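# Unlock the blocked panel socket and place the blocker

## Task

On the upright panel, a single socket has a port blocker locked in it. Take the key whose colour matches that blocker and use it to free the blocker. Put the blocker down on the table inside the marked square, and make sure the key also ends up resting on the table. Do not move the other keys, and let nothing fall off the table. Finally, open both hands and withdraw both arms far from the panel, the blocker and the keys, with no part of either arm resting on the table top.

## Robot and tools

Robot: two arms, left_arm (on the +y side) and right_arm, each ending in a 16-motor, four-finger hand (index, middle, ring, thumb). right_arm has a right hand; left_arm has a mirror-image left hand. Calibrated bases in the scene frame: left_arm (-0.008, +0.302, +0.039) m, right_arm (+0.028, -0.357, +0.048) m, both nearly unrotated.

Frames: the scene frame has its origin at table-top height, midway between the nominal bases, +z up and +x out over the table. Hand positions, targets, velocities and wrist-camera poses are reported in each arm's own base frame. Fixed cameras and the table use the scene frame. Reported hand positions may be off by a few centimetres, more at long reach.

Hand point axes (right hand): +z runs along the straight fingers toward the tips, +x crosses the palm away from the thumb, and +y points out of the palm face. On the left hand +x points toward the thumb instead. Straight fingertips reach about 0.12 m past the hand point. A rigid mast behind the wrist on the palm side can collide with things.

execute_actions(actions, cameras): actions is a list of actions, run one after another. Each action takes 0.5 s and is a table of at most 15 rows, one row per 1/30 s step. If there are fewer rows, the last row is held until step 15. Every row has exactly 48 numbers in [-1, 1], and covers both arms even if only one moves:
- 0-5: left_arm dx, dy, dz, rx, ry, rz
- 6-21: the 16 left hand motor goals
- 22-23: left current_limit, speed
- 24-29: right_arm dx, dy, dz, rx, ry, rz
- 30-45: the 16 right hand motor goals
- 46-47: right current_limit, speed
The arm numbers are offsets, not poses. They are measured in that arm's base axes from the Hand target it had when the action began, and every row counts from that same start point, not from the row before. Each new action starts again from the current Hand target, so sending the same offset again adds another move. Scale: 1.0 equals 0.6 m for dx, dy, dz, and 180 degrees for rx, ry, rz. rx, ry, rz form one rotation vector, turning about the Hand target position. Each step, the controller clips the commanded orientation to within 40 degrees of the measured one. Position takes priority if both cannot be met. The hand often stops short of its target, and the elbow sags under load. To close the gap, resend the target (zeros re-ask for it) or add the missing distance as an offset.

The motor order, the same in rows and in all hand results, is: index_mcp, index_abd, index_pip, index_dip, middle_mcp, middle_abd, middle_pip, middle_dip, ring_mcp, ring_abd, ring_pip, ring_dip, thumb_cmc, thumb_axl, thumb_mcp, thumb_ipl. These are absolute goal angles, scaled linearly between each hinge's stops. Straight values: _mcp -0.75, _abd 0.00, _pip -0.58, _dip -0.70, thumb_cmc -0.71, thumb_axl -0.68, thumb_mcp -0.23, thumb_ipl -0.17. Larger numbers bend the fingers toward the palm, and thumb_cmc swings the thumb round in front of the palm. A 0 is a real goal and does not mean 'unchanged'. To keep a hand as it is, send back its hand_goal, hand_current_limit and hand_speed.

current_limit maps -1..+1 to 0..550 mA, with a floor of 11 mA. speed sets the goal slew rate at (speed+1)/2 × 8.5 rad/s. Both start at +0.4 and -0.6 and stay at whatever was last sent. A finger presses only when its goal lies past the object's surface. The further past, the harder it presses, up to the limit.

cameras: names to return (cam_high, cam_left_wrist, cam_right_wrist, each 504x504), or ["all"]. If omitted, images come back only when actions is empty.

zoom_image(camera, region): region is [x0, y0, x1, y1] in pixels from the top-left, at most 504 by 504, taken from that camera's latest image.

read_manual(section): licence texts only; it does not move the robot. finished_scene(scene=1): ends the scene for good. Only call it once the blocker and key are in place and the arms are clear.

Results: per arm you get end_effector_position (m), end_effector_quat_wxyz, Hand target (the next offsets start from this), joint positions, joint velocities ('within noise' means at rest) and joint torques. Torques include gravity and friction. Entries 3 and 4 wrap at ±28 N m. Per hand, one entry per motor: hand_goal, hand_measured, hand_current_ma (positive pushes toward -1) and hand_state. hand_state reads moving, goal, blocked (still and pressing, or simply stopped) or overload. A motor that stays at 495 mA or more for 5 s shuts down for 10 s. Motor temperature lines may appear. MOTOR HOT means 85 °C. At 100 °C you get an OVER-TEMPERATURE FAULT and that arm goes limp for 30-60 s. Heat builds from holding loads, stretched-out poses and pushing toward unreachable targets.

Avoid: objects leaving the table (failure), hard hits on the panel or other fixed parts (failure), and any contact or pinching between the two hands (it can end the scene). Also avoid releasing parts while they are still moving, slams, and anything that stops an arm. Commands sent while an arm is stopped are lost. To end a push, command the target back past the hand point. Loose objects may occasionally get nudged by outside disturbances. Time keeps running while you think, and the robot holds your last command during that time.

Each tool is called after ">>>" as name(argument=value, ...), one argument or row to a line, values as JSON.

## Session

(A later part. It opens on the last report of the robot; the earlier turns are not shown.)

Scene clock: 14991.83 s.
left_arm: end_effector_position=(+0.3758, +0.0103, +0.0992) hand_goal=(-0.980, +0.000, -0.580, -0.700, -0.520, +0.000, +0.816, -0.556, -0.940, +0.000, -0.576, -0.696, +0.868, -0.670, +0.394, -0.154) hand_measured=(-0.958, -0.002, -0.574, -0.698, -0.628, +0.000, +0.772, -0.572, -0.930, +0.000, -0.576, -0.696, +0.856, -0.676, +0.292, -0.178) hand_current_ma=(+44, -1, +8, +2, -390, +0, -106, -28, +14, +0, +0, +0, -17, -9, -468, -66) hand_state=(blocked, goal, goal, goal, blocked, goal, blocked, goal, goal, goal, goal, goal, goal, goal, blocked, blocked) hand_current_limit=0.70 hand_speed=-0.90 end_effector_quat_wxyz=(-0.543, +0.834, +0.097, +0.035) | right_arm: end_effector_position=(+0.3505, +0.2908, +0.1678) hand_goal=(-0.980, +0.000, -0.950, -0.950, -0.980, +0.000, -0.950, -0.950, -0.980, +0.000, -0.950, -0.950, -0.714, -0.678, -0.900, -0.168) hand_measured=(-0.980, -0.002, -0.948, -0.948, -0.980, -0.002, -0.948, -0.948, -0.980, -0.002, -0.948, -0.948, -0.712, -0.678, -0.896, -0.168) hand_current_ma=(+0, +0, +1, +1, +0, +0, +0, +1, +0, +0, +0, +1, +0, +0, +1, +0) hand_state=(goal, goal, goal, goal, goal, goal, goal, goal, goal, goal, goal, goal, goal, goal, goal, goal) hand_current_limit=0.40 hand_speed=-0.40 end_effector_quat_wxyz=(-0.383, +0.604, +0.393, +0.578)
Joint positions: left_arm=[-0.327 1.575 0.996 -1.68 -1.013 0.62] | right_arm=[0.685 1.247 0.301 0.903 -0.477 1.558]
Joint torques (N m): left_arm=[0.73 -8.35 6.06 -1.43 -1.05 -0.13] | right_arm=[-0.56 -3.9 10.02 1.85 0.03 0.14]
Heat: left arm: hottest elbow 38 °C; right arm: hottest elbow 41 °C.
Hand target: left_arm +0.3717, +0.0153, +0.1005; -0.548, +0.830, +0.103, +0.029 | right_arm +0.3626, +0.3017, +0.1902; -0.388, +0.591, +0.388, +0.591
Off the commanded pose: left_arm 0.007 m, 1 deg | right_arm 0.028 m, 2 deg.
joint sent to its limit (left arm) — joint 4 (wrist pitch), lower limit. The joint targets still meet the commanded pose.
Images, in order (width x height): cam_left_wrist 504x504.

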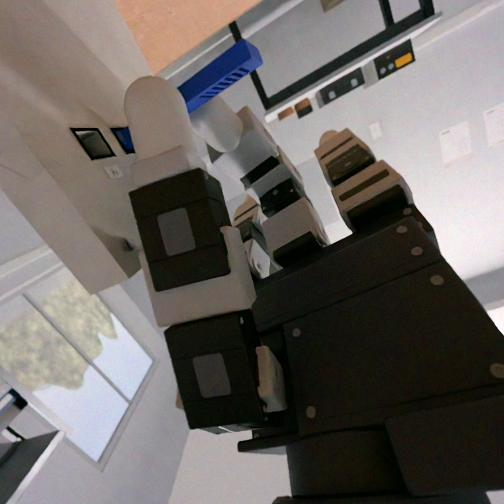

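>>> execute_actions(
  actions=[],
  cameras=["all"],
)

Scene clock: 15086.07 s.
left_arm: end_effector_position=(+0.3758, +0.0103, +0.0992) hand_goal=(-0.980, +0.000, -0.580, -0.700, -0.520, +0.000, +0.816, -0.556, -0.940, +0.000, -0.576, -0.696, +0.868, -0.670, +0.394, -0.154) hand_measured=(-0.958, -0.002, -0.574, -0.698, -0.628, +0.000, +0.772, -0.572, -0.930, +0.000, -0.576, -0.696, +0.856, -0.676, +0.292, -0.178) hand_current_ma=(+44, -1, +8, +2, -390, +0, -106, -28, +14, +0, +0, +0, -17, -9, -468, -66) hand_state=(blocked, goal, goal, goal, blocked, goal, blocked, goal, goal, goal, goal, goal, goal, goal, blocked, blocked) hand_current_limit=0.70 hand_speed=-0.90 end_effector_quat_wxyz=(-0.543, +0.834, +0.097, +0.035) | right_arm: end_effector_position=(+0.3505, +0.2908, +0.1678) hand_goal=(-0.980, +0.000, -0.950, -0.950, -0.980, +0.000, -0.950, -0.950, -0.980, +0.000, -0.950, -0.950, -0.714, -0.678, -0.900, -0.168) hand_measured=(-0.980, -0.002, -0.948, -0.948, -0.980, -0.002, -0.948, -0.948, -0.980, -0.002, -0.948, -0.948, -0.712, -0.678, -0.896, -0.168) hand_current_ma=(+0, +0, +1, +1, +0, +0, +0, +1, +0, +0, +0, +1, +0, +0, +1, +0) hand_state=(goal, goal, goal, goal, goal, goal, goal, goal, goal, goal, goal, goal, goal, goal, goal, goal) hand_current_limit=0.40 hand_speed=-0.40 end_effector_quat_wxyz=(-0.383, +0.604, +0.393, +0.578)
Joint positions: left_arm=[-0.327 1.575 0.996 -1.68 -1.013 0.62] | right_arm=[0.685 1.247 0.301 0.903 -0.477 1.558]
Joint velocities: within noise
Joint torques (N m): left_arm=[0.85 -8.35 6.09 -1.43 -1.04 -0.13] | right_arm=[-0.67 -3.96 10 1.8 0.03 0.13]
Motor temperatures (°C): left_arm=[23 30 33 24 27 25] | right_arm=[23 25 41 24 25 25]
Heat: left arm: hottest elbow 33 °C; right arm: hottest elbow 41 °C.
Hand target: left_arm +0.3717, +0.0153, +0.1005; -0.548, +0.830, +0.103, +0.029 | right_arm +0.3626, +0.3017, +0.1902; -0.388, +0.591, +0.388, +0.591
Off the commanded pose: left_arm 0.007 m, 1 deg | right_arm 0.028 m, 2 deg.

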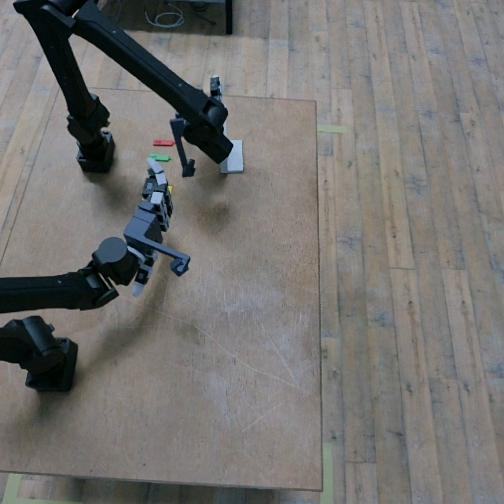

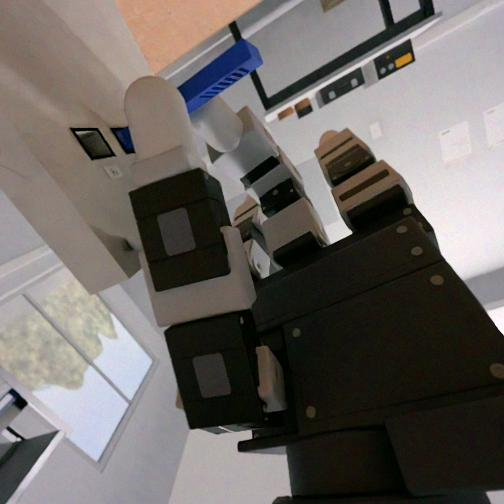

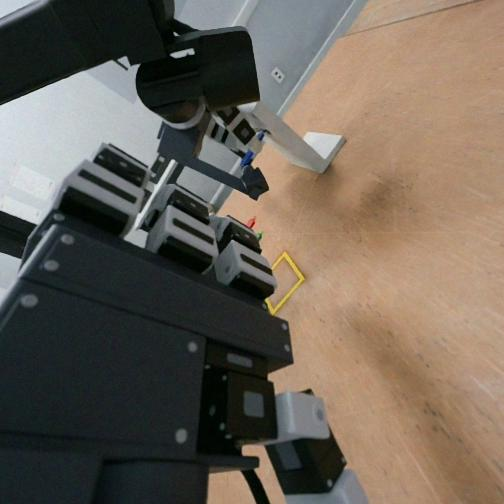

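>>> zoom_image(
  camera="cam_left_wrist",
  region=[68, 116, 140, 188],
)

>>> zoom_image(
  camera="cam_left_wrist",
  region=[108, 120, 140, 152],
)

>>> zoom_image(
  camera="cam_right_wrist",
  region=[220, 110, 300, 190],
)

Scaled by 7.000 from the camera's 504x504 image, which has a finer 720x720 frame.

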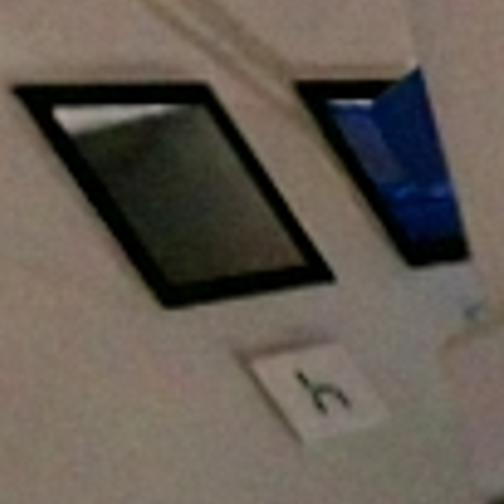

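Scaled by 15.750 from the camera's 504x504 image, which has a finer 720x720 frame.

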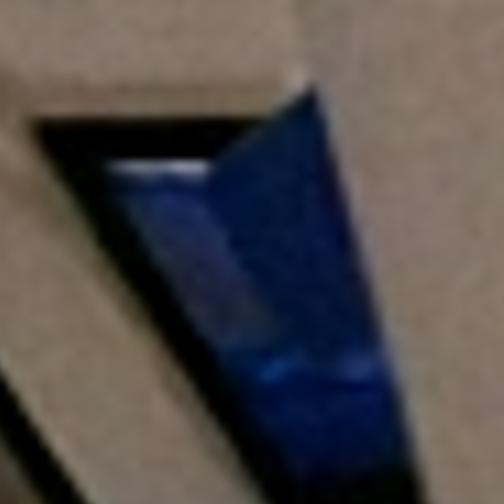

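Scaled by 6.300 from the camera's 504x504 image, which has a finer 720x720 frame.

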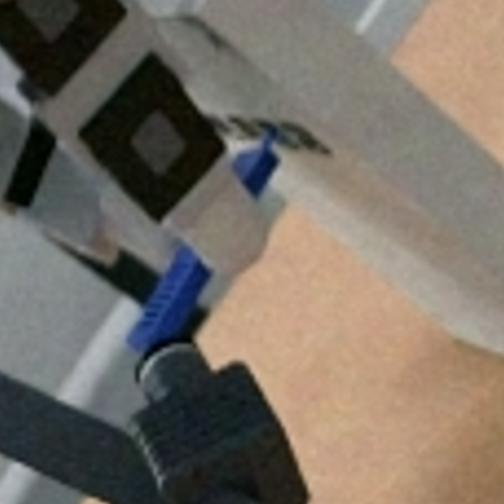

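>>> execute_actions(
  actions=[
    [[-0.00002,0.00063,0,0,0,0.00032,-0.98,0,-0.58,-0.7,-0.52,0,0.816,-0.556,-0.94,0,-0.576,-0.696,0.869,-0.67,0.395,-0.154,0.7,-0.9,0,0,0,0,0,0,-0.98,0,-0.95,-0.95,-0.98,0,-0.95,-0.95,-0.98,0,-0.95,-0.95,-0.714,-0.678,-0.9,-0.168,0.4,-0.4]],
  ],
  cameras=["cam_left_wrist"],
)

>>> zoom_image(
  camera="cam_left_wrist",
  region=[108, 120, 140, 152],
)

Scene clock: 15137.30 s.
left_arm: end_effector_position=(+0.3758, +0.0104, +0.0992) hand_goal=(-0.980, +0.000, -0.580, -0.700, -0.520, +0.000, +0.816, -0.556, -0.940, +0.000, -0.576, -0.696, +0.868, -0.670, +0.394, -0.154) hand_measured=(-0.958, -0.002, -0.574, -0.698, -0.628, +0.000, +0.772, -0.572, -0.930, +0.000, -0.576, -0.696, +0.856, -0.676, +0.292, -0.178) hand_current_ma=(+44, -1, +8, +2, -390, +0, -106, -28, +14, +0, +0, +0, -17, -9, -467, -66) hand_state=(blocked, goal, goal, goal, blocked, goal, blocked, goal, goal, goal, goal, goal, goal, goal, blocked, blocked) hand_current_limit=0.70 hand_speed=-0.90 end_effector_quat_wxyz=(-0.543, +0.834, +0.097, +0.035) | right_arm: end_effector_position=(+0.3505, +0.2908, +0.1678) hand_goal=(-0.980, +0.000, -0.950, -0.950, -0.980, +0.000, -0.950, -0.950, -0.980, +0.000, -0.950, -0.950, -0.714, -0.678, -0.900, -0.168) hand_measured=(-0.980, -0.002, -0.948, -0.948, -0.980, -0.002, -0.948, -0.948, -0.980, -0.002, -0.948, -0.948, -0.712, -0.678, -0.896, -0.168) hand_current_ma=(+0, +0, +1, +1, +0, +0, +0, +1, +0, +0, +0, +1, +0, +0, +1, +0) hand_state=(goal, goal, goal, goal, goal, goal, goal, goal, goal, goal, goal, goal, goal, goal, goal, goal) hand_current_limit=0.40 hand_speed=-0.40 end_effector_quat_wxyz=(-0.383, +0.604, +0.393, +0.578)
Joint positions: left_arm=[-0.327 1.575 0.996 -1.68 -1.013 0.62] | right_arm=[0.685 1.247 0.301 0.903 -0.477 1.558]
Joint torques (N m): left_arm=[0.79 -8.29 6.08 -1.39 -1.05 -0.13] | right_arm=[-0.73 -3.96 10 1.87 0.03 0.14]
Heat: left arm: hottest elbow 33 °C; right arm: hottest elbow 41 °C.
Hand target: left_arm +0.3717, +0.0156, +0.1005; -0.548, +0.830, +0.103, +0.029 | right_arm +0.3626, +0.3017, +0.1902; -0.388, +0.591, +0.388, +0.591
Off the commanded pose: left_arm 0.007 m, 1 deg | right_arm 0.028 m, 2 deg.
joint sent to its limit (left arm) — joint 4 (wrist pitch), lower limit. The joint targets still meet the commanded pose.
Images, in order (width x height): cam_left_wrist 504x504.

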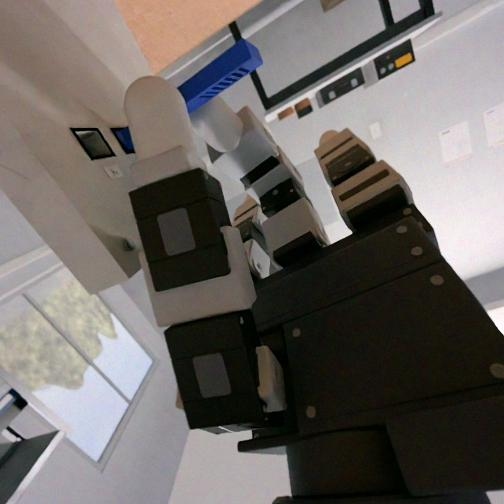

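Scaled by 15.750 from the camera's 504x504 image, which has a finer 720x720 frame.

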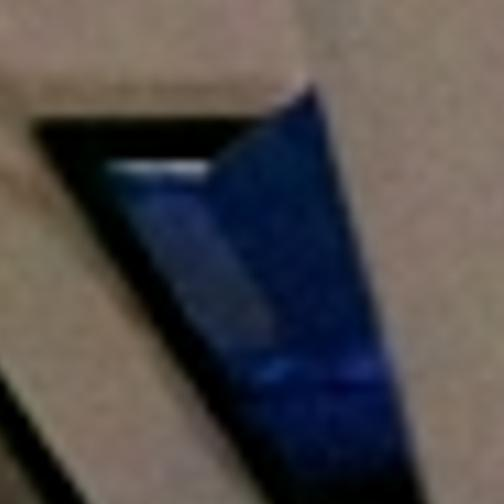

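>>> execute_actions(
  actions=[
    [[-0.00002,0.00063,0,0,0,0.00032,-0.98,0,-0.58,-0.7,-0.52,0,0.816,-0.556,-0.94,0,-0.576,-0.696,0.869,-0.67,0.395,-0.154,0.7,-0.9,0,0,0,0,0,0,-0.98,0,-0.95,-0.95,-0.98,0,-0.95,-0.95,-0.98,0,-0.95,-0.95,-0.714,-0.678,-0.9,-0.168,0.4,-0.4]],
  ],
  cameras=["cam_left_wrist"],
)

>>> zoom_image(
  camera="cam_left_wrist",
  region=[108, 120, 140, 152],
)

Scene clock: 15147.57 s.
left_arm: end_effector_position=(+0.3758, +0.0109, +0.0992) hand_goal=(-0.980, +0.000, -0.580, -0.700, -0.520, +0.000, +0.816, -0.556, -0.940, +0.000, -0.576, -0.696, +0.868, -0.670, +0.394, -0.154) hand_measured=(-0.958, -0.002, -0.574, -0.698, -0.628, +0.000, +0.772, -0.572, -0.930, +0.000, -0.576, -0.696, +0.856, -0.676, +0.292, -0.178) hand_current_ma=(+44, -1, +8, +2, -390, +0, -106, -28, +14, +0, +0, +0, -17, -9, -467, -66) hand_state=(blocked, goal, goal, goal, blocked, goal, blocked, goal, goal, goal, goal, goal, goal, goal, blocked, blocked) hand_current_limit=0.70 hand_speed=-0.90 end_effector_quat_wxyz=(-0.543, +0.834, +0.097, +0.035) | right_arm: end_effector_position=(+0.3505, +0.2908, +0.1678) hand_goal=(-0.980, +0.000, -0.950, -0.950, -0.980, +0.000, -0.950, -0.950, -0.980, +0.000, -0.950, -0.950, -0.714, -0.678, -0.900, -0.168) hand_measured=(-0.980, -0.002, -0.948, -0.948, -0.980, -0.002, -0.948, -0.948, -0.980, -0.002, -0.948, -0.948, -0.712, -0.678, -0.896, -0.168) hand_current_ma=(+0, +0, +1, +1, +0, +0, +0, +1, +0, +0, +0, +1, +0, +0, +1, +0) hand_state=(goal, goal, goal, goal, goal, goal, goal, goal, goal, goal, goal, goal, goal, goal, goal, goal) hand_current_limit=0.40 hand_speed=-0.40 end_effector_quat_wxyz=(-0.383, +0.604, +0.393, +0.578)
Joint positions: left_arm=[-0.325 1.575 0.996 -1.68 -1.013 0.62] | right_arm=[0.685 1.247 0.301 0.903 -0.477 1.558]
Joint torques (N m): left_arm=[0.85 -8.35 6.08 -1.42 -1.05 -0.13] | right_arm=[-0.73 -3.96 10 1.88 0.03 0.14]
Heat: left arm: hottest elbow 32 °C; right arm: hottest elbow 41 °C.
Hand target: left_arm +0.3717, +0.0160, +0.1005; -0.548, +0.829, +0.104, +0.029 | right_arm +0.3626, +0.3017, +0.1902; -0.388, +0.591, +0.388, +0.591
Off the commanded pose: left_arm 0.007 m, 1 deg | right_arm 0.028 m, 2 deg.
joint sent to its limit (left arm) — joint 4 (wrist pitch), lower limit. The joint targets still meet the commanded pose.
Images, in order (width x height): cam_left_wrist 504x504.

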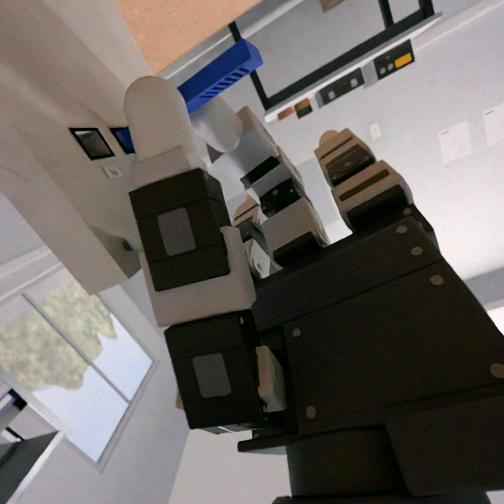

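Scaled by 15.750 from the camera's 504x504 image, which has a finer 720x720 frame.

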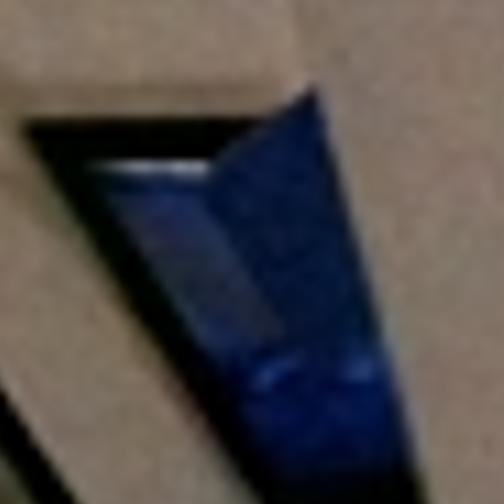

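>>> execute_actions(
  actions=[
    [[0.03208,-0.01083,0.02292,-0.00509,-0.01507,0,-0.98,0,-0.58,-0.7,-0.52,0,0.816,-0.556,-0.94,0,-0.576,-0.696,0.869,-0.67,0.395,-0.154,0.7,-0.9,0,0,0,0,0,0,-0.98,0,-0.95,-0.95,-0.98,0,-0.95,-0.95,-0.98,0,-0.95,-0.95,-0.714,-0.678,-0.9,-0.168,0.4,-0.4]],
    [[0.00257,-0.00087,0.00183,-0.00041,-0.00121,0,-0.98,0,-0.58,-0.7,-0.52,0,0.816,-0.556,-0.94,0,-0.576,-0.696,0.869,-0.67,0.395,-0.154,0.7,-0.9,0,0,0,0,0,0,-0.98,0,-0.95,-0.95,-0.98,0,-0.95,-0.95,-0.98,0,-0.95,-0.95,-0.714,-0.678,-0.9,-0.168,0.4,-0.4]],
    [[0.00257,-0.00087,0.00183,-0.00041,-0.00121,0,-0.98,0,-0.58,-0.7,-0.52,0,0.816,-0.556,-0.94,0,-0.576,-0.696,0.869,-0.67,0.395,-0.154,0.7,-0.9,0,0,0,0,0,0,-0.98,0,-0.95,-0.95,-0.98,0,-0.95,-0.95,-0.98,0,-0.95,-0.95,-0.714,-0.678,-0.9,-0.168,0.4,-0.4]],
    [[0.00225,-0.00076,0.0016,-0.00036,-0.00106,0,-0.98,0,-0.58,-0.7,-0.52,0,0.816,-0.556,-0.94,0,-0.576,-0.696,0.869,-0.67,0.395,-0.154,0.7,-0.9,0,0,0,0,0,0,-0.98,0,-0.95,-0.95,-0.98,0,-0.95,-0.95,-0.98,0,-0.95,-0.95,-0.714,-0.678,-0.9,-0.168,0.4,-0.4]],
  ],
  cameras=["cam_left_wrist"],
)

>>> zoom_image(
  camera="cam_left_wrist",
  region=[108, 120, 140, 152],
)

>>> zoom_image(
  camera="cam_left_wrist",
  region=[180, 30, 268, 118],
)

Scene clock: 15172.90 s.
left_arm: end_effector_position=(+0.3770, +0.0105, +0.1002) hand_goal=(-0.980, +0.000, -0.580, -0.700, -0.520, +0.000, +0.816, -0.556, -0.940, +0.000, -0.576, -0.696, +0.868, -0.670, +0.394, -0.154) hand_measured=(-0.958, -0.002, -0.574, -0.698, -0.628, +0.000, +0.772, -0.572, -0.930, +0.000, -0.576, -0.696, +0.858, -0.676, +0.292, -0.178) hand_current_ma=(+44, -1, +8, +2, -390, +0, -106, -28, +14, +0, +0, +0, -15, -7, -467, -67) hand_state=(blocked, goal, goal, goal, blocked, goal, blocked, goal, goal, goal, goal, goal, goal, goal, blocked, blocked) hand_current_limit=0.70 hand_speed=-0.90 end_effector_quat_wxyz=(-0.542, +0.834, +0.098, +0.036) | right_arm: end_effector_position=(+0.3505, +0.2908, +0.1678) hand_goal=(-0.980, +0.000, -0.950, -0.950, -0.980, +0.000, -0.950, -0.950, -0.980, +0.000, -0.950, -0.950, -0.714, -0.678, -0.900, -0.168) hand_measured=(-0.980, -0.002, -0.948, -0.948, -0.980, -0.002, -0.948, -0.948, -0.980, -0.002, -0.948, -0.948, -0.712, -0.678, -0.896, -0.168) hand_current_ma=(+0, +0, +1, +1, +0, +0, +0, +1, +0, +0, +0, +1, +0, +0, +1, +0) hand_state=(goal, goal, goal, goal, goal, goal, goal, goal, goal, goal, goal, goal, goal, goal, goal, goal) hand_current_limit=0.40 hand_speed=-0.40 end_effector_quat_wxyz=(-0.383, +0.604, +0.393, +0.578)
Joint positions: left_arm=[-0.325 1.574 0.999 -1.68 -1.013 0.62] | right_arm=[0.685 1.247 0.301 0.903 -0.477 1.558]
Joint torques (N m): left_arm=[0.79 -8.53 10.32 -1.39 -1.02 -0.12] | right_arm=[-0.62 -3.96 9.99 1.87 0.04 0.14]
Heat: left arm: hottest elbow 32 °C; right arm: hottest elbow 41 °C.
Hand target: left_arm +0.3953, +0.0080, +0.1174; -0.537, +0.834, +0.120, +0.052 | right_arm +0.3626, +0.3017, +0.1902; -0.388, +0.591, +0.388, +0.591
Off the commanded pose: left_arm 0.025 m, 3 deg | right_arm 0.028 m, 2 deg.
joint sent to its limit (left arm) — joint 4 (wrist pitch), lower limit. The joint targets still meet the commanded pose.
Images, in order (width x height): cam_left_wrist 504x504.

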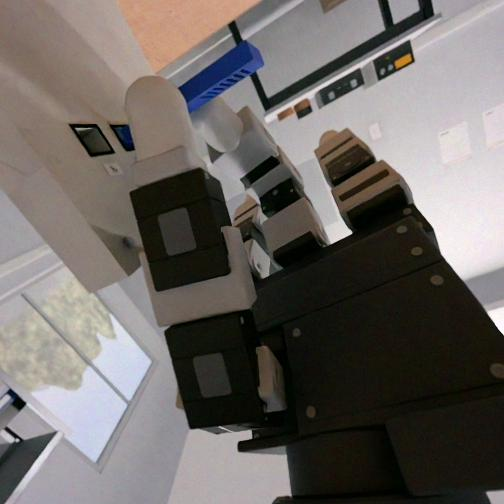

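Scaled by 15.750 from the camera's 504x504 image, which has a finer 720x720 frame.

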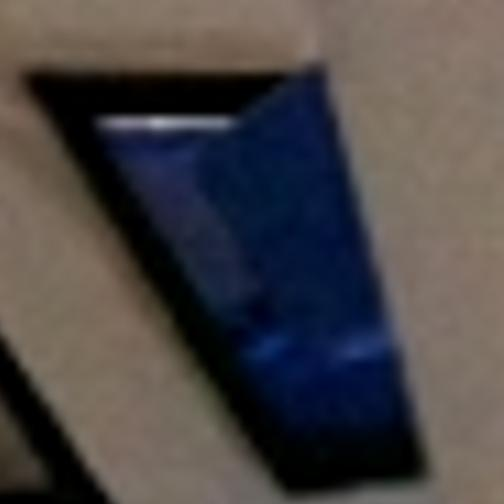

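Scaled by 5.727 from the camera's 504x504 image, which has a finer 720x720 frame.

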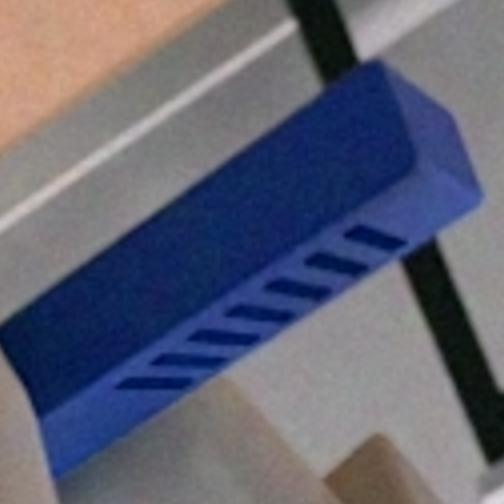

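>>> zoom_image(
  camera="cam_left_wrist",
  region=[220, 30, 270, 80],
)

>>> zoom_image(
  camera="cam_left_wrist",
  region=[104, 118, 144, 158],
)

Scaled by 10.080 from the camera's 504x504 image, which has a finer 720x720 frame.

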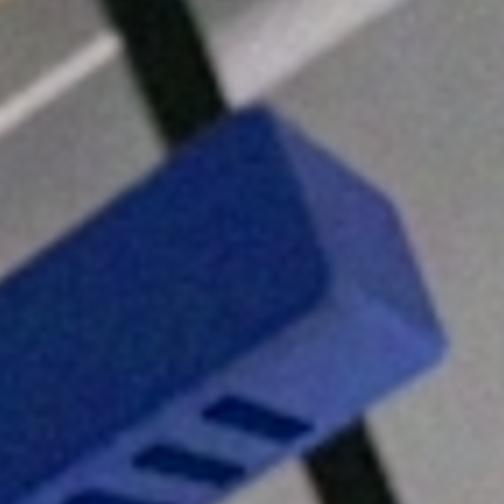

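Scaled by 12.600 from the camera's 504x504 image, which has a finer 720x720 frame.

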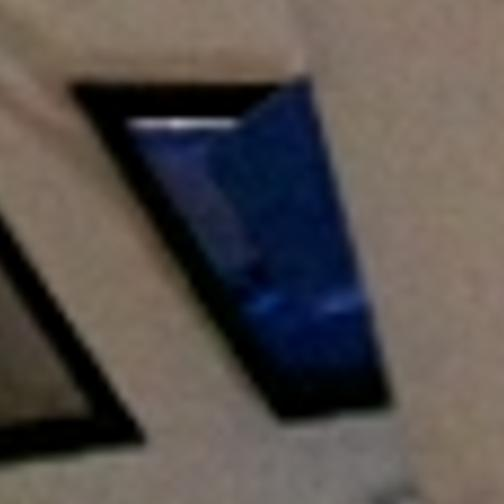

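>>> execute_actions(
  actions=[
    [[-0.03371,0.01138,-0.0427,0.00866,0.02562,0,-0.98,0,-0.58,-0.7,-0.52,0,0.816,-0.556,-0.94,0,-0.576,-0.696,0.869,-0.67,0.395,-0.154,0.7,-0.9,0,0,0,0,0,0,-0.98,0,-0.95,-0.95,-0.98,0,-0.95,-0.95,-0.98,0,-0.95,-0.95,-0.714,-0.678,-0.9,-0.168,0.4,-0.4]],
    [[-0.00752,0.00254,-0.00697,0.00148,0.00437,0,-0.98,0,-0.58,-0.7,-0.52,0,0.816,-0.556,-0.94,0,-0.576,-0.696,0.869,-0.67,0.395,-0.154,0.7,-0.9,0,0,0,0,0,0,-0.98,0,-0.95,-0.95,-0.98,0,-0.95,-0.95,-0.98,0,-0.95,-0.95,-0.714,-0.678,-0.9,-0.168,0.4,-0.4]],
  ],
  cameras=["cam_left_wrist"],
)

>>> zoom_image(
  camera="cam_left_wrist",
  region=[108, 120, 140, 152],
)

>>> zoom_image(
  camera="cam_left_wrist",
  region=[220, 30, 270, 80],
)

Scene clock: 15514.07 s.
left_arm: end_effector_position=(+0.3768, +0.0106, +0.0974) hand_goal=(-0.980, +0.000, -0.580, -0.700, -0.520, +0.000, +0.816, -0.556, -0.940, +0.000, -0.576, -0.696, +0.868, -0.670, +0.394, -0.154) hand_measured=(-0.958, -0.002, -0.574, -0.698, -0.628, +0.000, +0.772, -0.572, -0.930, +0.000, -0.576, -0.696, +0.858, -0.676, +0.292, -0.178) hand_current_ma=(+44, -1, +8, +2, -390, +0, -106, -28, +14, +0, +0, +0, -15, -7, -467, -67) hand_state=(blocked, goal, goal, goal, blocked, goal, blocked, goal, goal, goal, goal, goal, goal, goal, blocked, blocked) hand_current_limit=0.70 hand_speed=-0.90 end_effector_quat_wxyz=(-0.544, +0.833, +0.096, +0.033) | right_arm: end_effector_position=(+0.3505, +0.2908, +0.1678) hand_goal=(-0.980, +0.000, -0.950, -0.950, -0.980, +0.000, -0.950, -0.950, -0.980, +0.000, -0.950, -0.950, -0.714, -0.678, -0.900, -0.168) hand_measured=(-0.980, -0.002, -0.948, -0.948, -0.980, -0.002, -0.948, -0.948, -0.980, -0.002, -0.948, -0.948, -0.712, -0.678, -0.896, -0.168) hand_current_ma=(+0, +0, +1, +1, +0, +0, +0, +1, +0, +0, +0, +1, +0, +0, +1, +0) hand_state=(goal, goal, goal, goal, goal, goal, goal, goal, goal, goal, goal, goal, goal, goal, goal, goal) hand_current_limit=0.40 hand_speed=-0.40 end_effector_quat_wxyz=(-0.383, +0.604, +0.393, +0.578)
Joint positions: left_arm=[-0.325 1.583 0.999 -1.68 -1.013 0.62] | right_arm=[0.685 1.247 0.301 0.903 -0.477 1.558]
Joint torques (N m): left_arm=[0.79 -6.24 5.81 -1.42 -1.03 -0.13] | right_arm=[-0.73 -3.9 10.02 1.83 0.03 0.15]
Motor temperatures (°C): left_arm=[23 30 38 24 27 25] | right_arm=[23 25 41 24 25 25]
Heat: left arm: hottest elbow 38 °C; right arm: hottest elbow 41 °C.
Hand target: left_arm +0.3706, +0.0164, +0.0876; -0.555, +0.826, +0.094, +0.014 | right_arm +0.3626, +0.3017, +0.1902; -0.388, +0.591, +0.388, +0.591
Off the commanded pose: left_arm 0.013 m, 3 deg | right_arm 0.028 m, 2 deg.
joint sent to its limit (left arm) — joint 4 (wrist pitch), lower limit. The joint targets still meet the commanded pose.
Images, in order (width x height): cam_left_wrist 504x504.

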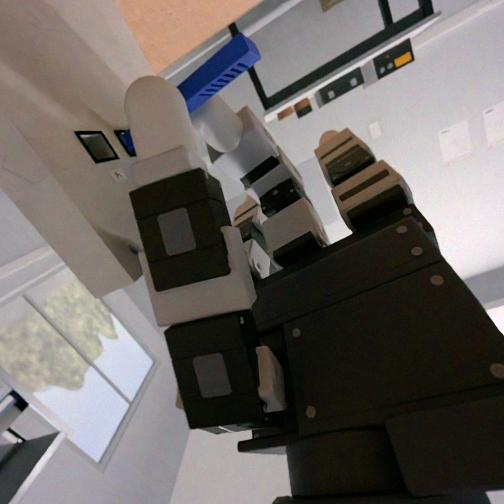

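Scaled by 15.750 from the camera's 504x504 image, which has a finer 720x720 frame.

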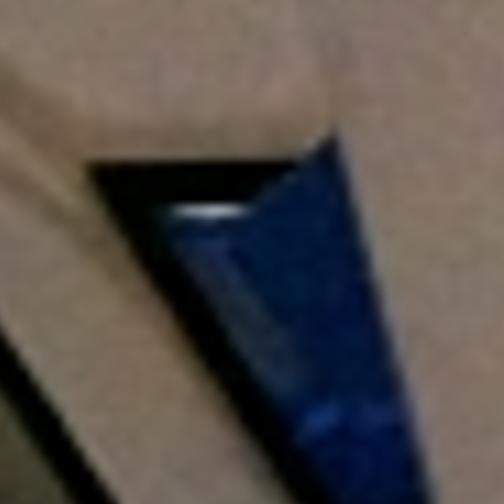

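Scaled by 10.080 from the camera's 504x504 image, which has a finer 720x720 frame.

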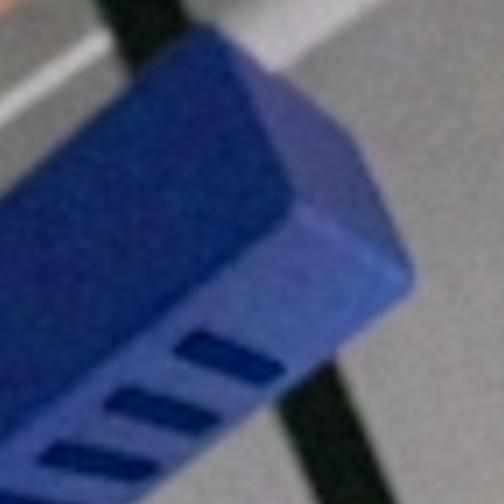

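>>> execute_actions(
  actions=[
    [[0.00159,-0.00053,0.01921,-0.00347,-0.01024,0,-0.98,0,-0.58,-0.7,-0.52,0,0.816,-0.556,-0.94,0,-0.576,-0.696,0.869,-0.67,0.395,-0.154,0.7,-0.9,0,0,0,0,0,0,-0.98,0,-0.95,-0.95,-0.98,0,-0.95,-0.95,-0.98,0,-0.95,-0.95,-0.714,-0.678,-0.9,-0.168,0.4,-0.4]],
    [[-0.0017,0.00057,0.00145,-0.0002,-0.00061,0,-0.98,0,-0.58,-0.7,-0.52,0,0.816,-0.556,-0.94,0,-0.576,-0.696,0.869,-0.67,0.395,-0.154,0.7,-0.9,0,0,0,0,0,0,-0.98,0,-0.95,-0.95,-0.98,0,-0.95,-0.95,-0.98,0,-0.95,-0.95,-0.714,-0.678,-0.9,-0.168,0.4,-0.4]],
  ],
  cameras=["cam_left_wrist"],
)

>>> zoom_image(
  camera="cam_left_wrist",
  region=[108, 120, 140, 152],
)

>>> zoom_image(
  camera="cam_left_wrist",
  region=[220, 30, 270, 80],
)

Scene clock: 15535.27 s.
left_arm: end_effector_position=(+0.3748, +0.0114, +0.0982) hand_goal=(-0.980, +0.000, -0.580, -0.700, -0.520, +0.000, +0.816, -0.556, -0.940, +0.000, -0.576, -0.696, +0.868, -0.670, +0.394, -0.154) hand_measured=(-0.958, -0.002, -0.574, -0.698, -0.628, +0.000, +0.772, -0.572, -0.930, +0.000, -0.576, -0.696, +0.858, -0.676, +0.292, -0.178) hand_current_ma=(+44, -1, +8, +2, -390, +0, -106, -28, +14, +0, +0, +0, -15, -7, -467, -67) hand_state=(blocked, goal, goal, goal, blocked, goal, blocked, goal, goal, goal, goal, goal, goal, goal, blocked, blocked) hand_current_limit=0.70 hand_speed=-0.90 end_effector_quat_wxyz=(-0.543, +0.833, +0.097, +0.034) | right_arm: end_effector_position=(+0.3505, +0.2908, +0.1678) hand_goal=(-0.980, +0.000, -0.950, -0.950, -0.980, +0.000, -0.950, -0.950, -0.980, +0.000, -0.950, -0.950, -0.714, -0.678, -0.900, -0.168) hand_measured=(-0.980, -0.002, -0.948, -0.948, -0.980, -0.002, -0.948, -0.948, -0.980, -0.002, -0.948, -0.948, -0.712, -0.678, -0.896, -0.168) hand_current_ma=(+0, +0, +1, +1, +0, +0, +0, +1, +0, +0, +0, +1, +0, +0, +1, +0) hand_state=(goal, goal, goal, goal, goal, goal, goal, goal, goal, goal, goal, goal, goal, goal, goal, goal) hand_current_limit=0.40 hand_speed=-0.40 end_effector_quat_wxyz=(-0.383, +0.604, +0.393, +0.578)
Joint positions: left_arm=[-0.325 1.576 0.993 -1.68 -1.014 0.62] | right_arm=[0.685 1.247 0.301 0.903 -0.477 1.558]
Joint torques (N m): left_arm=[0.79 -8.47 6.05 -1.4 -1.02 -0.13] | right_arm=[-0.73 -3.96 9.98 1.85 0.03 0.15]
Heat: left arm: hottest elbow 36 °C; right arm: hottest elbow 41 °C.
Hand target: left_arm +0.3706, +0.0164, +0.1001; -0.548, +0.829, +0.103, +0.028 | right_arm +0.3626, +0.3017, +0.1902; -0.388, +0.591, +0.388, +0.591
Off the commanded pose: left_arm 0.007 m, 1 deg | right_arm 0.028 m, 2 deg.
joint sent to its limit (left arm) — joint 4 (wrist pitch), lower limit. The joint targets still meet the commanded pose.
Images, in order (width x height): cam_left_wrist 504x504.

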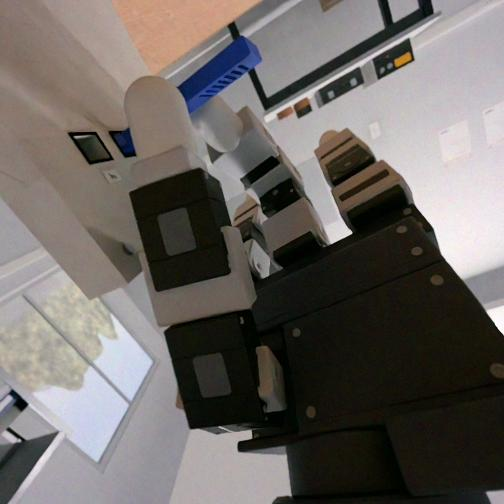

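Scaled by 15.750 from the camera's 504x504 image, which has a finer 720x720 frame.

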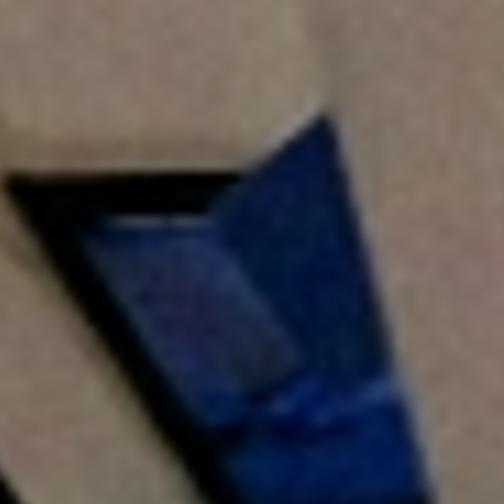

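Scaled by 10.080 from the camera's 504x504 image, which has a finer 720x720 frame.

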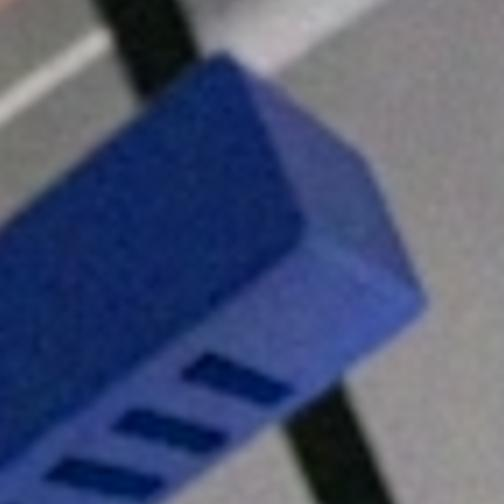

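>>> zoom_image(
  camera="cam_left_wrist",
  region=[112, 132, 138, 158],
)

Scaled by 19.385 from the camera's 504x504 image, which has a finer 720x720 frame.

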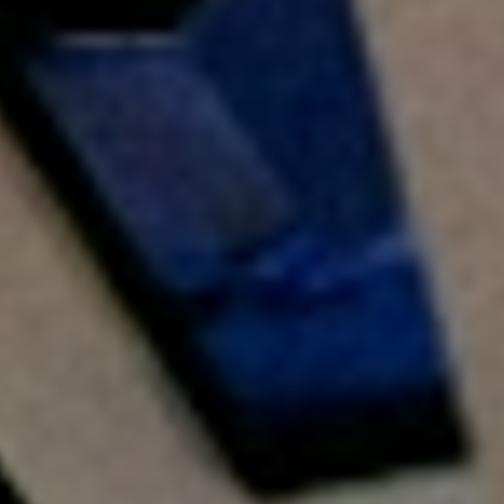

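>>> execute_actions(
  actions=[
    [[-0.00176,0.00059,-0.02136,0.00385,0.01139,0,-0.98,0,-0.58,-0.7,-0.52,0,0.816,-0.556,-0.94,0,-0.576,-0.696,0.869,-0.67,0.395,-0.154,0.7,-0.9,0,0,0,0,0,0,-0.98,0,-0.95,-0.95,-0.98,0,-0.95,-0.95,-0.98,0,-0.95,-0.95,-0.714,-0.678,-0.9,-0.168,0.4,-0.4]],
    [[0.03208,-0.01083,0.02292,-0.00509,-0.01507,0,-0.98,0,-0.58,-0.7,-0.52,0,0.816,-0.556,-0.94,0,-0.576,-0.696,0.869,-0.67,0.395,-0.154,0.7,-0.9,0,0,0,0,0,0,-0.98,0,-0.95,-0.95,-0.98,0,-0.95,-0.95,-0.98,0,-0.95,-0.95,-0.714,-0.678,-0.9,-0.168,0.4,-0.4]],
  ],
  cameras=[],
)

Scene clock: 15584.13 s.
left_arm: end_effector_position=(+0.3746, +0.0115, +0.0961) hand_goal=(-0.980, +0.000, -0.580, -0.700, -0.520, +0.000, +0.816, -0.556, -0.940, +0.000, -0.576, -0.696, +0.868, -0.670, +0.394, -0.154) hand_measured=(-0.958, -0.002, -0.574, -0.698, -0.628, +0.000, +0.772, -0.572, -0.930, +0.000, -0.576, -0.696, +0.858, -0.676, +0.292, -0.178) hand_current_ma=(+44, -1, +8, +2, -390, +0, -106, -28, +14, +0, +0, +0, -15, -7, -468, -67) hand_state=(blocked, goal, goal, goal, blocked, goal, blocked, goal, goal, goal, goal, goal, goal, goal, blocked, blocked) hand_current_limit=0.70 hand_speed=-0.90 end_effector_quat_wxyz=(-0.545, +0.833, +0.095, +0.031) | right_arm: end_effector_position=(+0.3505, +0.2908, +0.1678) hand_goal=(-0.980, +0.000, -0.950, -0.950, -0.980, +0.000, -0.950, -0.950, -0.980, +0.000, -0.950, -0.950, -0.714, -0.678, -0.900, -0.168) hand_measured=(-0.980, -0.002, -0.948, -0.948, -0.980, -0.002, -0.948, -0.948, -0.980, -0.002, -0.948, -0.948, -0.712, -0.678, -0.896, -0.168) hand_current_ma=(+0, +0, +1, +1, +0, +0, +0, +1, +0, +0, +0, +1, +0, +0, +1, +0) hand_state=(goal, goal, goal, goal, goal, goal, goal, goal, goal, goal, goal, goal, goal, goal, goal, goal) hand_current_limit=0.40 hand_speed=-0.40 end_effector_quat_wxyz=(-0.383, +0.604, +0.393, +0.578)
Joint positions: left_arm=[-0.325 1.583 0.993 -1.68 -1.014 0.619] | right_arm=[0.685 1.247 0.301 0.903 -0.477 1.558]
Joint torques (N m): left_arm=[0.79 -6.59 9.62 -1.44 -1 -0.11] | right_arm=[-0.85 -3.9 9.98 1.87 0.03 0.15]
Motor temperatures (°C): left_arm=[23 29 33 24 27 25] | right_arm=[23 25 41 24 25 25]
Heat: left arm: hottest elbow 33 °C; right arm: hottest elbow 41 °C.
Hand target: left_arm +0.3888, +0.0103, +0.1010; -0.546, +0.830, +0.106, +0.032 | right_arm +0.3626, +0.3017, +0.1902; -0.388, +0.591, +0.388, +0.591
Off the commanded pose: left_arm 0.015 m, 1 deg | right_arm 0.028 m, 2 deg.
joint sent to its limit (left arm) — joint 4 (wrist pitch), lower limit. The joint targets still meet the commanded pose.
No camera images: "cameras" was empty.

>>> execute_actions(
  actions=[
    [[0.00257,-0.00087,0.00183,-0.00041,-0.00121,0,-0.98,0,-0.58,-0.7,-0.52,0,0.816,-0.556,-0.94,0,-0.576,-0.696,0.869,-0.67,0.395,-0.154,0.7,-0.9,0,0,0,0,0,0,-0.98,0,-0.95,-0.95,-0.98,0,-0.95,-0.95,-0.98,0,-0.95,-0.95,-0.714,-0.678,-0.9,-0.168,0.4,-0.4]],
    [[0.00257,-0.00087,0.00183,-0.00041,-0.00121,0,-0.98,0,-0.58,-0.7,-0.52,0,0.816,-0.556,-0.94,0,-0.576,-0.696,0.869,-0.67,0.395,-0.154,0.7,-0.9,0,0,0,0,0,0,-0.98,0,-0.95,-0.95,-0.98,0,-0.95,-0.95,-0.98,0,-0.95,-0.95,-0.714,-0.678,-0.9,-0.168,0.4,-0.4]],
    [[0.00257,-0.00087,0.00183,-0.00041,-0.00121,0,-0.98,0,-0.58,-0.7,-0.52,0,0.816,-0.556,-0.94,0,-0.576,-0.696,0.869,-0.67,0.395,-0.154,0.7,-0.9,0,0,0,0,0,0,-0.98,0,-0.95,-0.95,-0.98,0,-0.95,-0.95,-0.98,0,-0.95,-0.95,-0.714,-0.678,-0.9,-0.168,0.4,-0.4]],
  ],
  cameras=["cam_left_wrist"],
)

>>> zoom_image(
  camera="cam_left_wrist",
  region=[108, 120, 140, 152],
)

>>> zoom_image(
  camera="cam_left_wrist",
  region=[220, 30, 270, 80],
)

Scene clock: 15598.57 s.
left_arm: end_effector_position=(+0.3775, +0.0106, +0.0979) hand_goal=(-0.980, +0.000, -0.580, -0.700, -0.520, +0.000, +0.816, -0.556, -0.940, +0.000, -0.576, -0.696, +0.868, -0.670, +0.394, -0.154) hand_measured=(-0.958, -0.002, -0.574, -0.698, -0.628, +0.000, +0.772, -0.572, -0.930, +0.000, -0.576, -0.696, +0.858, -0.676, +0.292, -0.178) hand_current_ma=(+44, -1, +8, +2, -390, +0, -106, -28, +14, +0, +0, +0, -15, -7, -468, -67) hand_state=(blocked, goal, goal, goal, blocked, goal, blocked, goal, goal, goal, goal, goal, goal, goal, blocked, blocked) hand_current_limit=0.70 hand_speed=-0.90 end_effector_quat_wxyz=(-0.543, +0.833, +0.097, +0.034) | right_arm: end_effector_position=(+0.3505, +0.2908, +0.1678) hand_goal=(-0.980, +0.000, -0.950, -0.950, -0.980, +0.000, -0.950, -0.950, -0.980, +0.000, -0.950, -0.950, -0.714, -0.678, -0.900, -0.168) hand_measured=(-0.980, -0.002, -0.948, -0.948, -0.980, -0.002, -0.948, -0.948, -0.980, -0.002, -0.948, -0.948, -0.712, -0.678, -0.896, -0.168) hand_current_ma=(+0, +0, +1, +1, +0, +0, +0, +1, +0, +0, +0, +1, +0, +0, +1, +0) hand_state=(goal, goal, goal, goal, goal, goal, goal, goal, goal, goal, goal, goal, goal, goal, goal, goal) hand_current_limit=0.40 hand_speed=-0.40 end_effector_quat_wxyz=(-0.383, +0.604, +0.393, +0.578)
Joint positions: left_arm=[-0.325 1.583 1 -1.68 -1.014 0.619] | right_arm=[0.685 1.247 0.301 0.903 -0.477 1.558]
Joint torques (N m): left_arm=[0.79 -6.65 9.99 -1.43 -1.01 -0.11] | right_arm=[-0.67 -3.9 10.02 1.87 0.04 0.14]
Heat: left arm: hottest elbow 34 °C; right arm: hottest elbow 41 °C.
Hand target: left_arm +0.3934, +0.0087, +0.1043; -0.544, +0.831, +0.110, +0.037 | right_arm +0.3626, +0.3017, +0.1902; -0.388, +0.591, +0.388, +0.591
Off the commanded pose: left_arm 0.017 m, 2 deg | right_arm 0.028 m, 2 deg.
joint sent to its limit (left arm) — joint 4 (wrist pitch), lower limit. The joint targets still meet the commanded pose.
Images, in order (width x height): cam_left_wrist 504x504.

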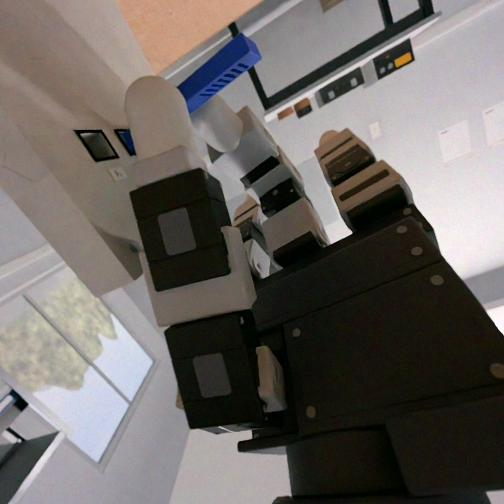

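Scaled by 15.750 from the camera's 504x504 image, which has a finer 720x720 frame.

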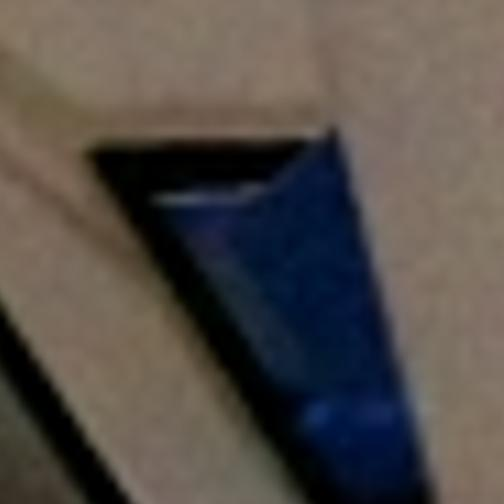

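Scaled by 10.080 from the camera's 504x504 image, which has a finer 720x720 frame.

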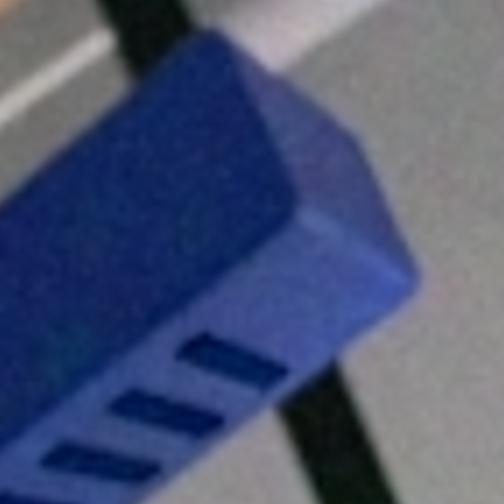

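>>> execute_actions(
  actions=[
    [[0.00257,-0.00087,0.00183,-0.00041,-0.00121,0,-0.98,0,-0.58,-0.7,-0.52,0,0.816,-0.556,-0.94,0,-0.576,-0.696,0.869,-0.67,0.395,-0.154,0.7,-0.9,0,0,0,0,0,0,-0.98,0,-0.95,-0.95,-0.98,0,-0.95,-0.95,-0.98,0,-0.95,-0.95,-0.714,-0.678,-0.9,-0.168,0.4,-0.4]],
    [[0.00193,-0.00065,0.00138,-0.00031,-0.0009,0,-0.98,0,-0.58,-0.7,-0.52,0,0.816,-0.556,-0.94,0,-0.576,-0.696,0.869,-0.67,0.395,-0.154,0.7,-0.9,0,0,0,0,0,0,-0.98,0,-0.95,-0.95,-0.98,0,-0.95,-0.95,-0.98,0,-0.95,-0.95,-0.714,-0.678,-0.9,-0.168,0.4,-0.4]],
  ],
  cameras=[],
)

Scene clock: 15610.37 s.
left_arm: end_effector_position=(+0.3777, +0.0103, +0.0981) hand_goal=(-0.980, +0.000, -0.580, -0.700, -0.520, +0.000, +0.816, -0.556, -0.940, +0.000, -0.576, -0.696, +0.868, -0.670, +0.394, -0.154) hand_measured=(-0.958, -0.002, -0.574, -0.698, -0.628, +0.000, +0.772, -0.572, -0.930, +0.000, -0.576, -0.696, +0.858, -0.676, +0.292, -0.178) hand_current_ma=(+44, -1, +8, +2, -390, +0, -106, -28, +14, +0, +0, +0, -15, -7, -468, -67) hand_state=(blocked, goal, goal, goal, blocked, goal, blocked, goal, goal, goal, goal, goal, goal, goal, blocked, blocked) hand_current_limit=0.70 hand_speed=-0.90 end_effector_quat_wxyz=(-0.543, +0.834, +0.097, +0.034) | right_arm: end_effector_position=(+0.3505, +0.2908, +0.1678) hand_goal=(-0.980, +0.000, -0.950, -0.950, -0.980, +0.000, -0.950, -0.950, -0.980, +0.000, -0.950, -0.950, -0.714, -0.678, -0.900, -0.168) hand_measured=(-0.980, -0.002, -0.948, -0.948, -0.980, -0.002, -0.948, -0.948, -0.980, -0.002, -0.948, -0.948, -0.712, -0.678, -0.896, -0.168) hand_current_ma=(+0, +0, +1, +1, +0, +0, +0, +1, +0, +0, +0, +1, +0, +0, +1, +0) hand_state=(goal, goal, goal, goal, goal, goal, goal, goal, goal, goal, goal, goal, goal, goal, goal, goal) hand_current_limit=0.40 hand_speed=-0.40 end_effector_quat_wxyz=(-0.383, +0.604, +0.393, +0.578)
Joint positions: left_arm=[-0.325 1.583 1.001 -1.68 -1.013 0.621] | right_arm=[0.685 1.247 0.301 0.903 -0.477 1.558]
Joint torques (N m): left_arm=[0.73 -6.71 10.4 -1.42 -1.02 -0.12] | right_arm=[-0.73 -4.07 10 1.85 0.04 0.15]
Heat: left arm: hottest elbow 35 °C; right arm: hottest elbow 41 °C.
Hand target: left_arm +0.3961, +0.0078, +0.1061; -0.543, +0.832, +0.111, +0.039 | right_arm +0.3626, +0.3017, +0.1902; -0.388, +0.591, +0.388, +0.591
Off the commanded pose: left_arm 0.020 m, 2 deg | right_arm 0.028 m, 2 deg.
joint sent to its limit (left arm) — joint 4 (wrist pitch), lower limit. The joint targets still meet the commanded pose.
No camera images: "cameras" was empty.

>>> execute_actions(
  actions=[],
  cameras=["cam_left_wrist"],
)

>>> zoom_image(
  camera="cam_left_wrist",
  region=[60, 110, 150, 200],
)

>>> zoom_image(
  camera="cam_left_wrist",
  region=[0, 120, 180, 300],
)

>>> zoom_image(
  camera="cam_left_wrist",
  region=[170, 25, 270, 125],
)

Scene clock: 15617.67 s.
left_arm: end_effector_position=(+0.3777, +0.0103, +0.0981) hand_goal=(-0.980, +0.000, -0.580, -0.700, -0.520, +0.000, +0.816, -0.556, -0.940, +0.000, -0.576, -0.696, +0.868, -0.670, +0.394, -0.154) hand_measured=(-0.958, -0.002, -0.574, -0.698, -0.628, +0.000, +0.772, -0.572, -0.930, +0.000, -0.576, -0.696, +0.858, -0.676, +0.292, -0.178) hand_current_ma=(+44, -1, +8, +2, -390, +0, -106, -28, +14, +0, +0, +0, -15, -7, -468, -67) hand_state=(blocked, goal, goal, goal, blocked, goal, blocked, goal, goal, goal, goal, goal, goal, goal, blocked, blocked) hand_current_limit=0.70 hand_speed=-0.90 end_effector_quat_wxyz=(-0.543, +0.834, +0.097, +0.034) | right_arm: end_effector_position=(+0.3505, +0.2908, +0.1678) hand_goal=(-0.980, +0.000, -0.950, -0.950, -0.980, +0.000, -0.950, -0.950, -0.980, +0.000, -0.950, -0.950, -0.714, -0.678, -0.900, -0.168) hand_measured=(-0.980, -0.002, -0.948, -0.948, -0.980, -0.002, -0.948, -0.948, -0.980, -0.002, -0.948, -0.948, -0.712, -0.678, -0.896, -0.168) hand_current_ma=(+0, +0, +1, +1, +0, +0, +0, +1, +0, +0, +0, +1, +0, +0, +1, +0) hand_state=(goal, goal, goal, goal, goal, goal, goal, goal, goal, goal, goal, goal, goal, goal, goal, goal) hand_current_limit=0.40 hand_speed=-0.40 end_effector_quat_wxyz=(-0.383, +0.604, +0.393, +0.578)
Joint positions: left_arm=[-0.325 1.583 1.001 -1.68 -1.013 0.621] | right_arm=[0.685 1.247 0.301 0.903 -0.477 1.558]
Joint velocities: within noise
Joint torques (N m): left_arm=[0.73 -6.71 10.39 -1.42 -1.02 -0.12] | right_arm=[-0.73 -4.01 10.02 1.87 0.03 0.14]
Motor temperatures (°C): left_arm=[23 29 36 24 27 25] | right_arm=[23 25 41 24 25 25]
Heat: left arm: hottest elbow 36 °C; right arm: hottest elbow 41 °C.
Hand target: left_arm +0.3961, +0.0078, +0.1061; -0.543, +0.832, +0.111, +0.039 | right_arm +0.3626, +0.3017, +0.1902; -0.388, +0.591, +0.388, +0.591
Off the commanded pose: left_arm 0.020 m, 2 deg | right_arm 0.028 m, 2 deg.
Images, in order (width x height): cam_left_wrist 504x504.

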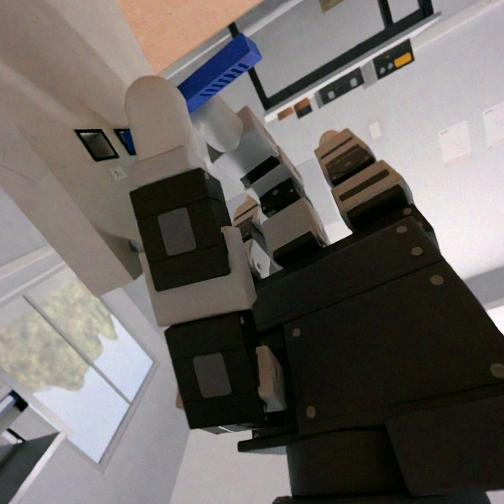

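Scaled by 5.600 from the camera's 504x504 image, which has a finer 720x720 frame.

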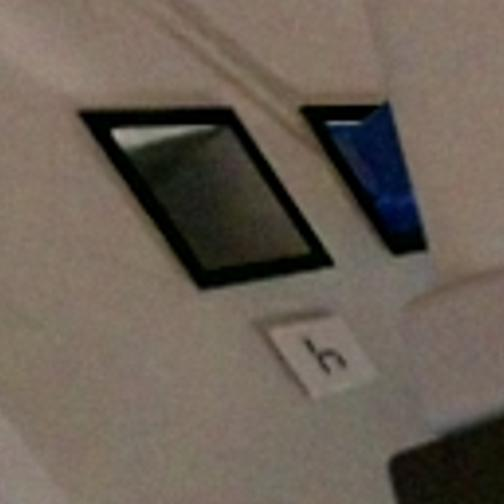

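Scaled by 2.800 from the camera's 504x504 image, which has a finer 720x720 frame.

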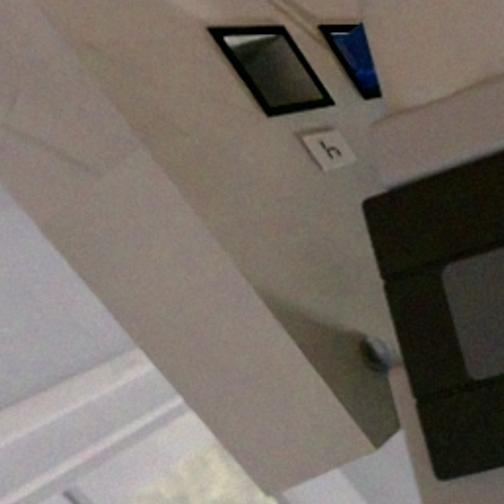

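Scaled by 5.040 from the camera's 504x504 image, which has a finer 720x720 frame.

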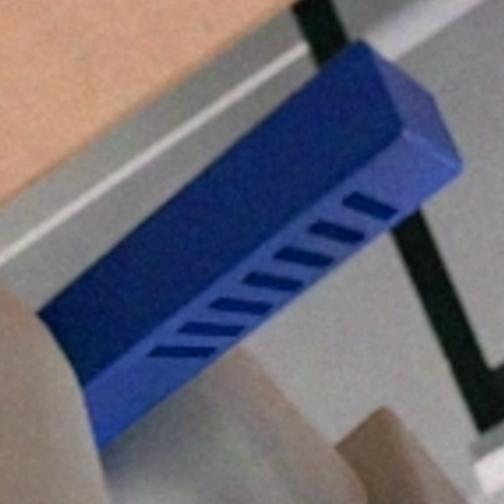

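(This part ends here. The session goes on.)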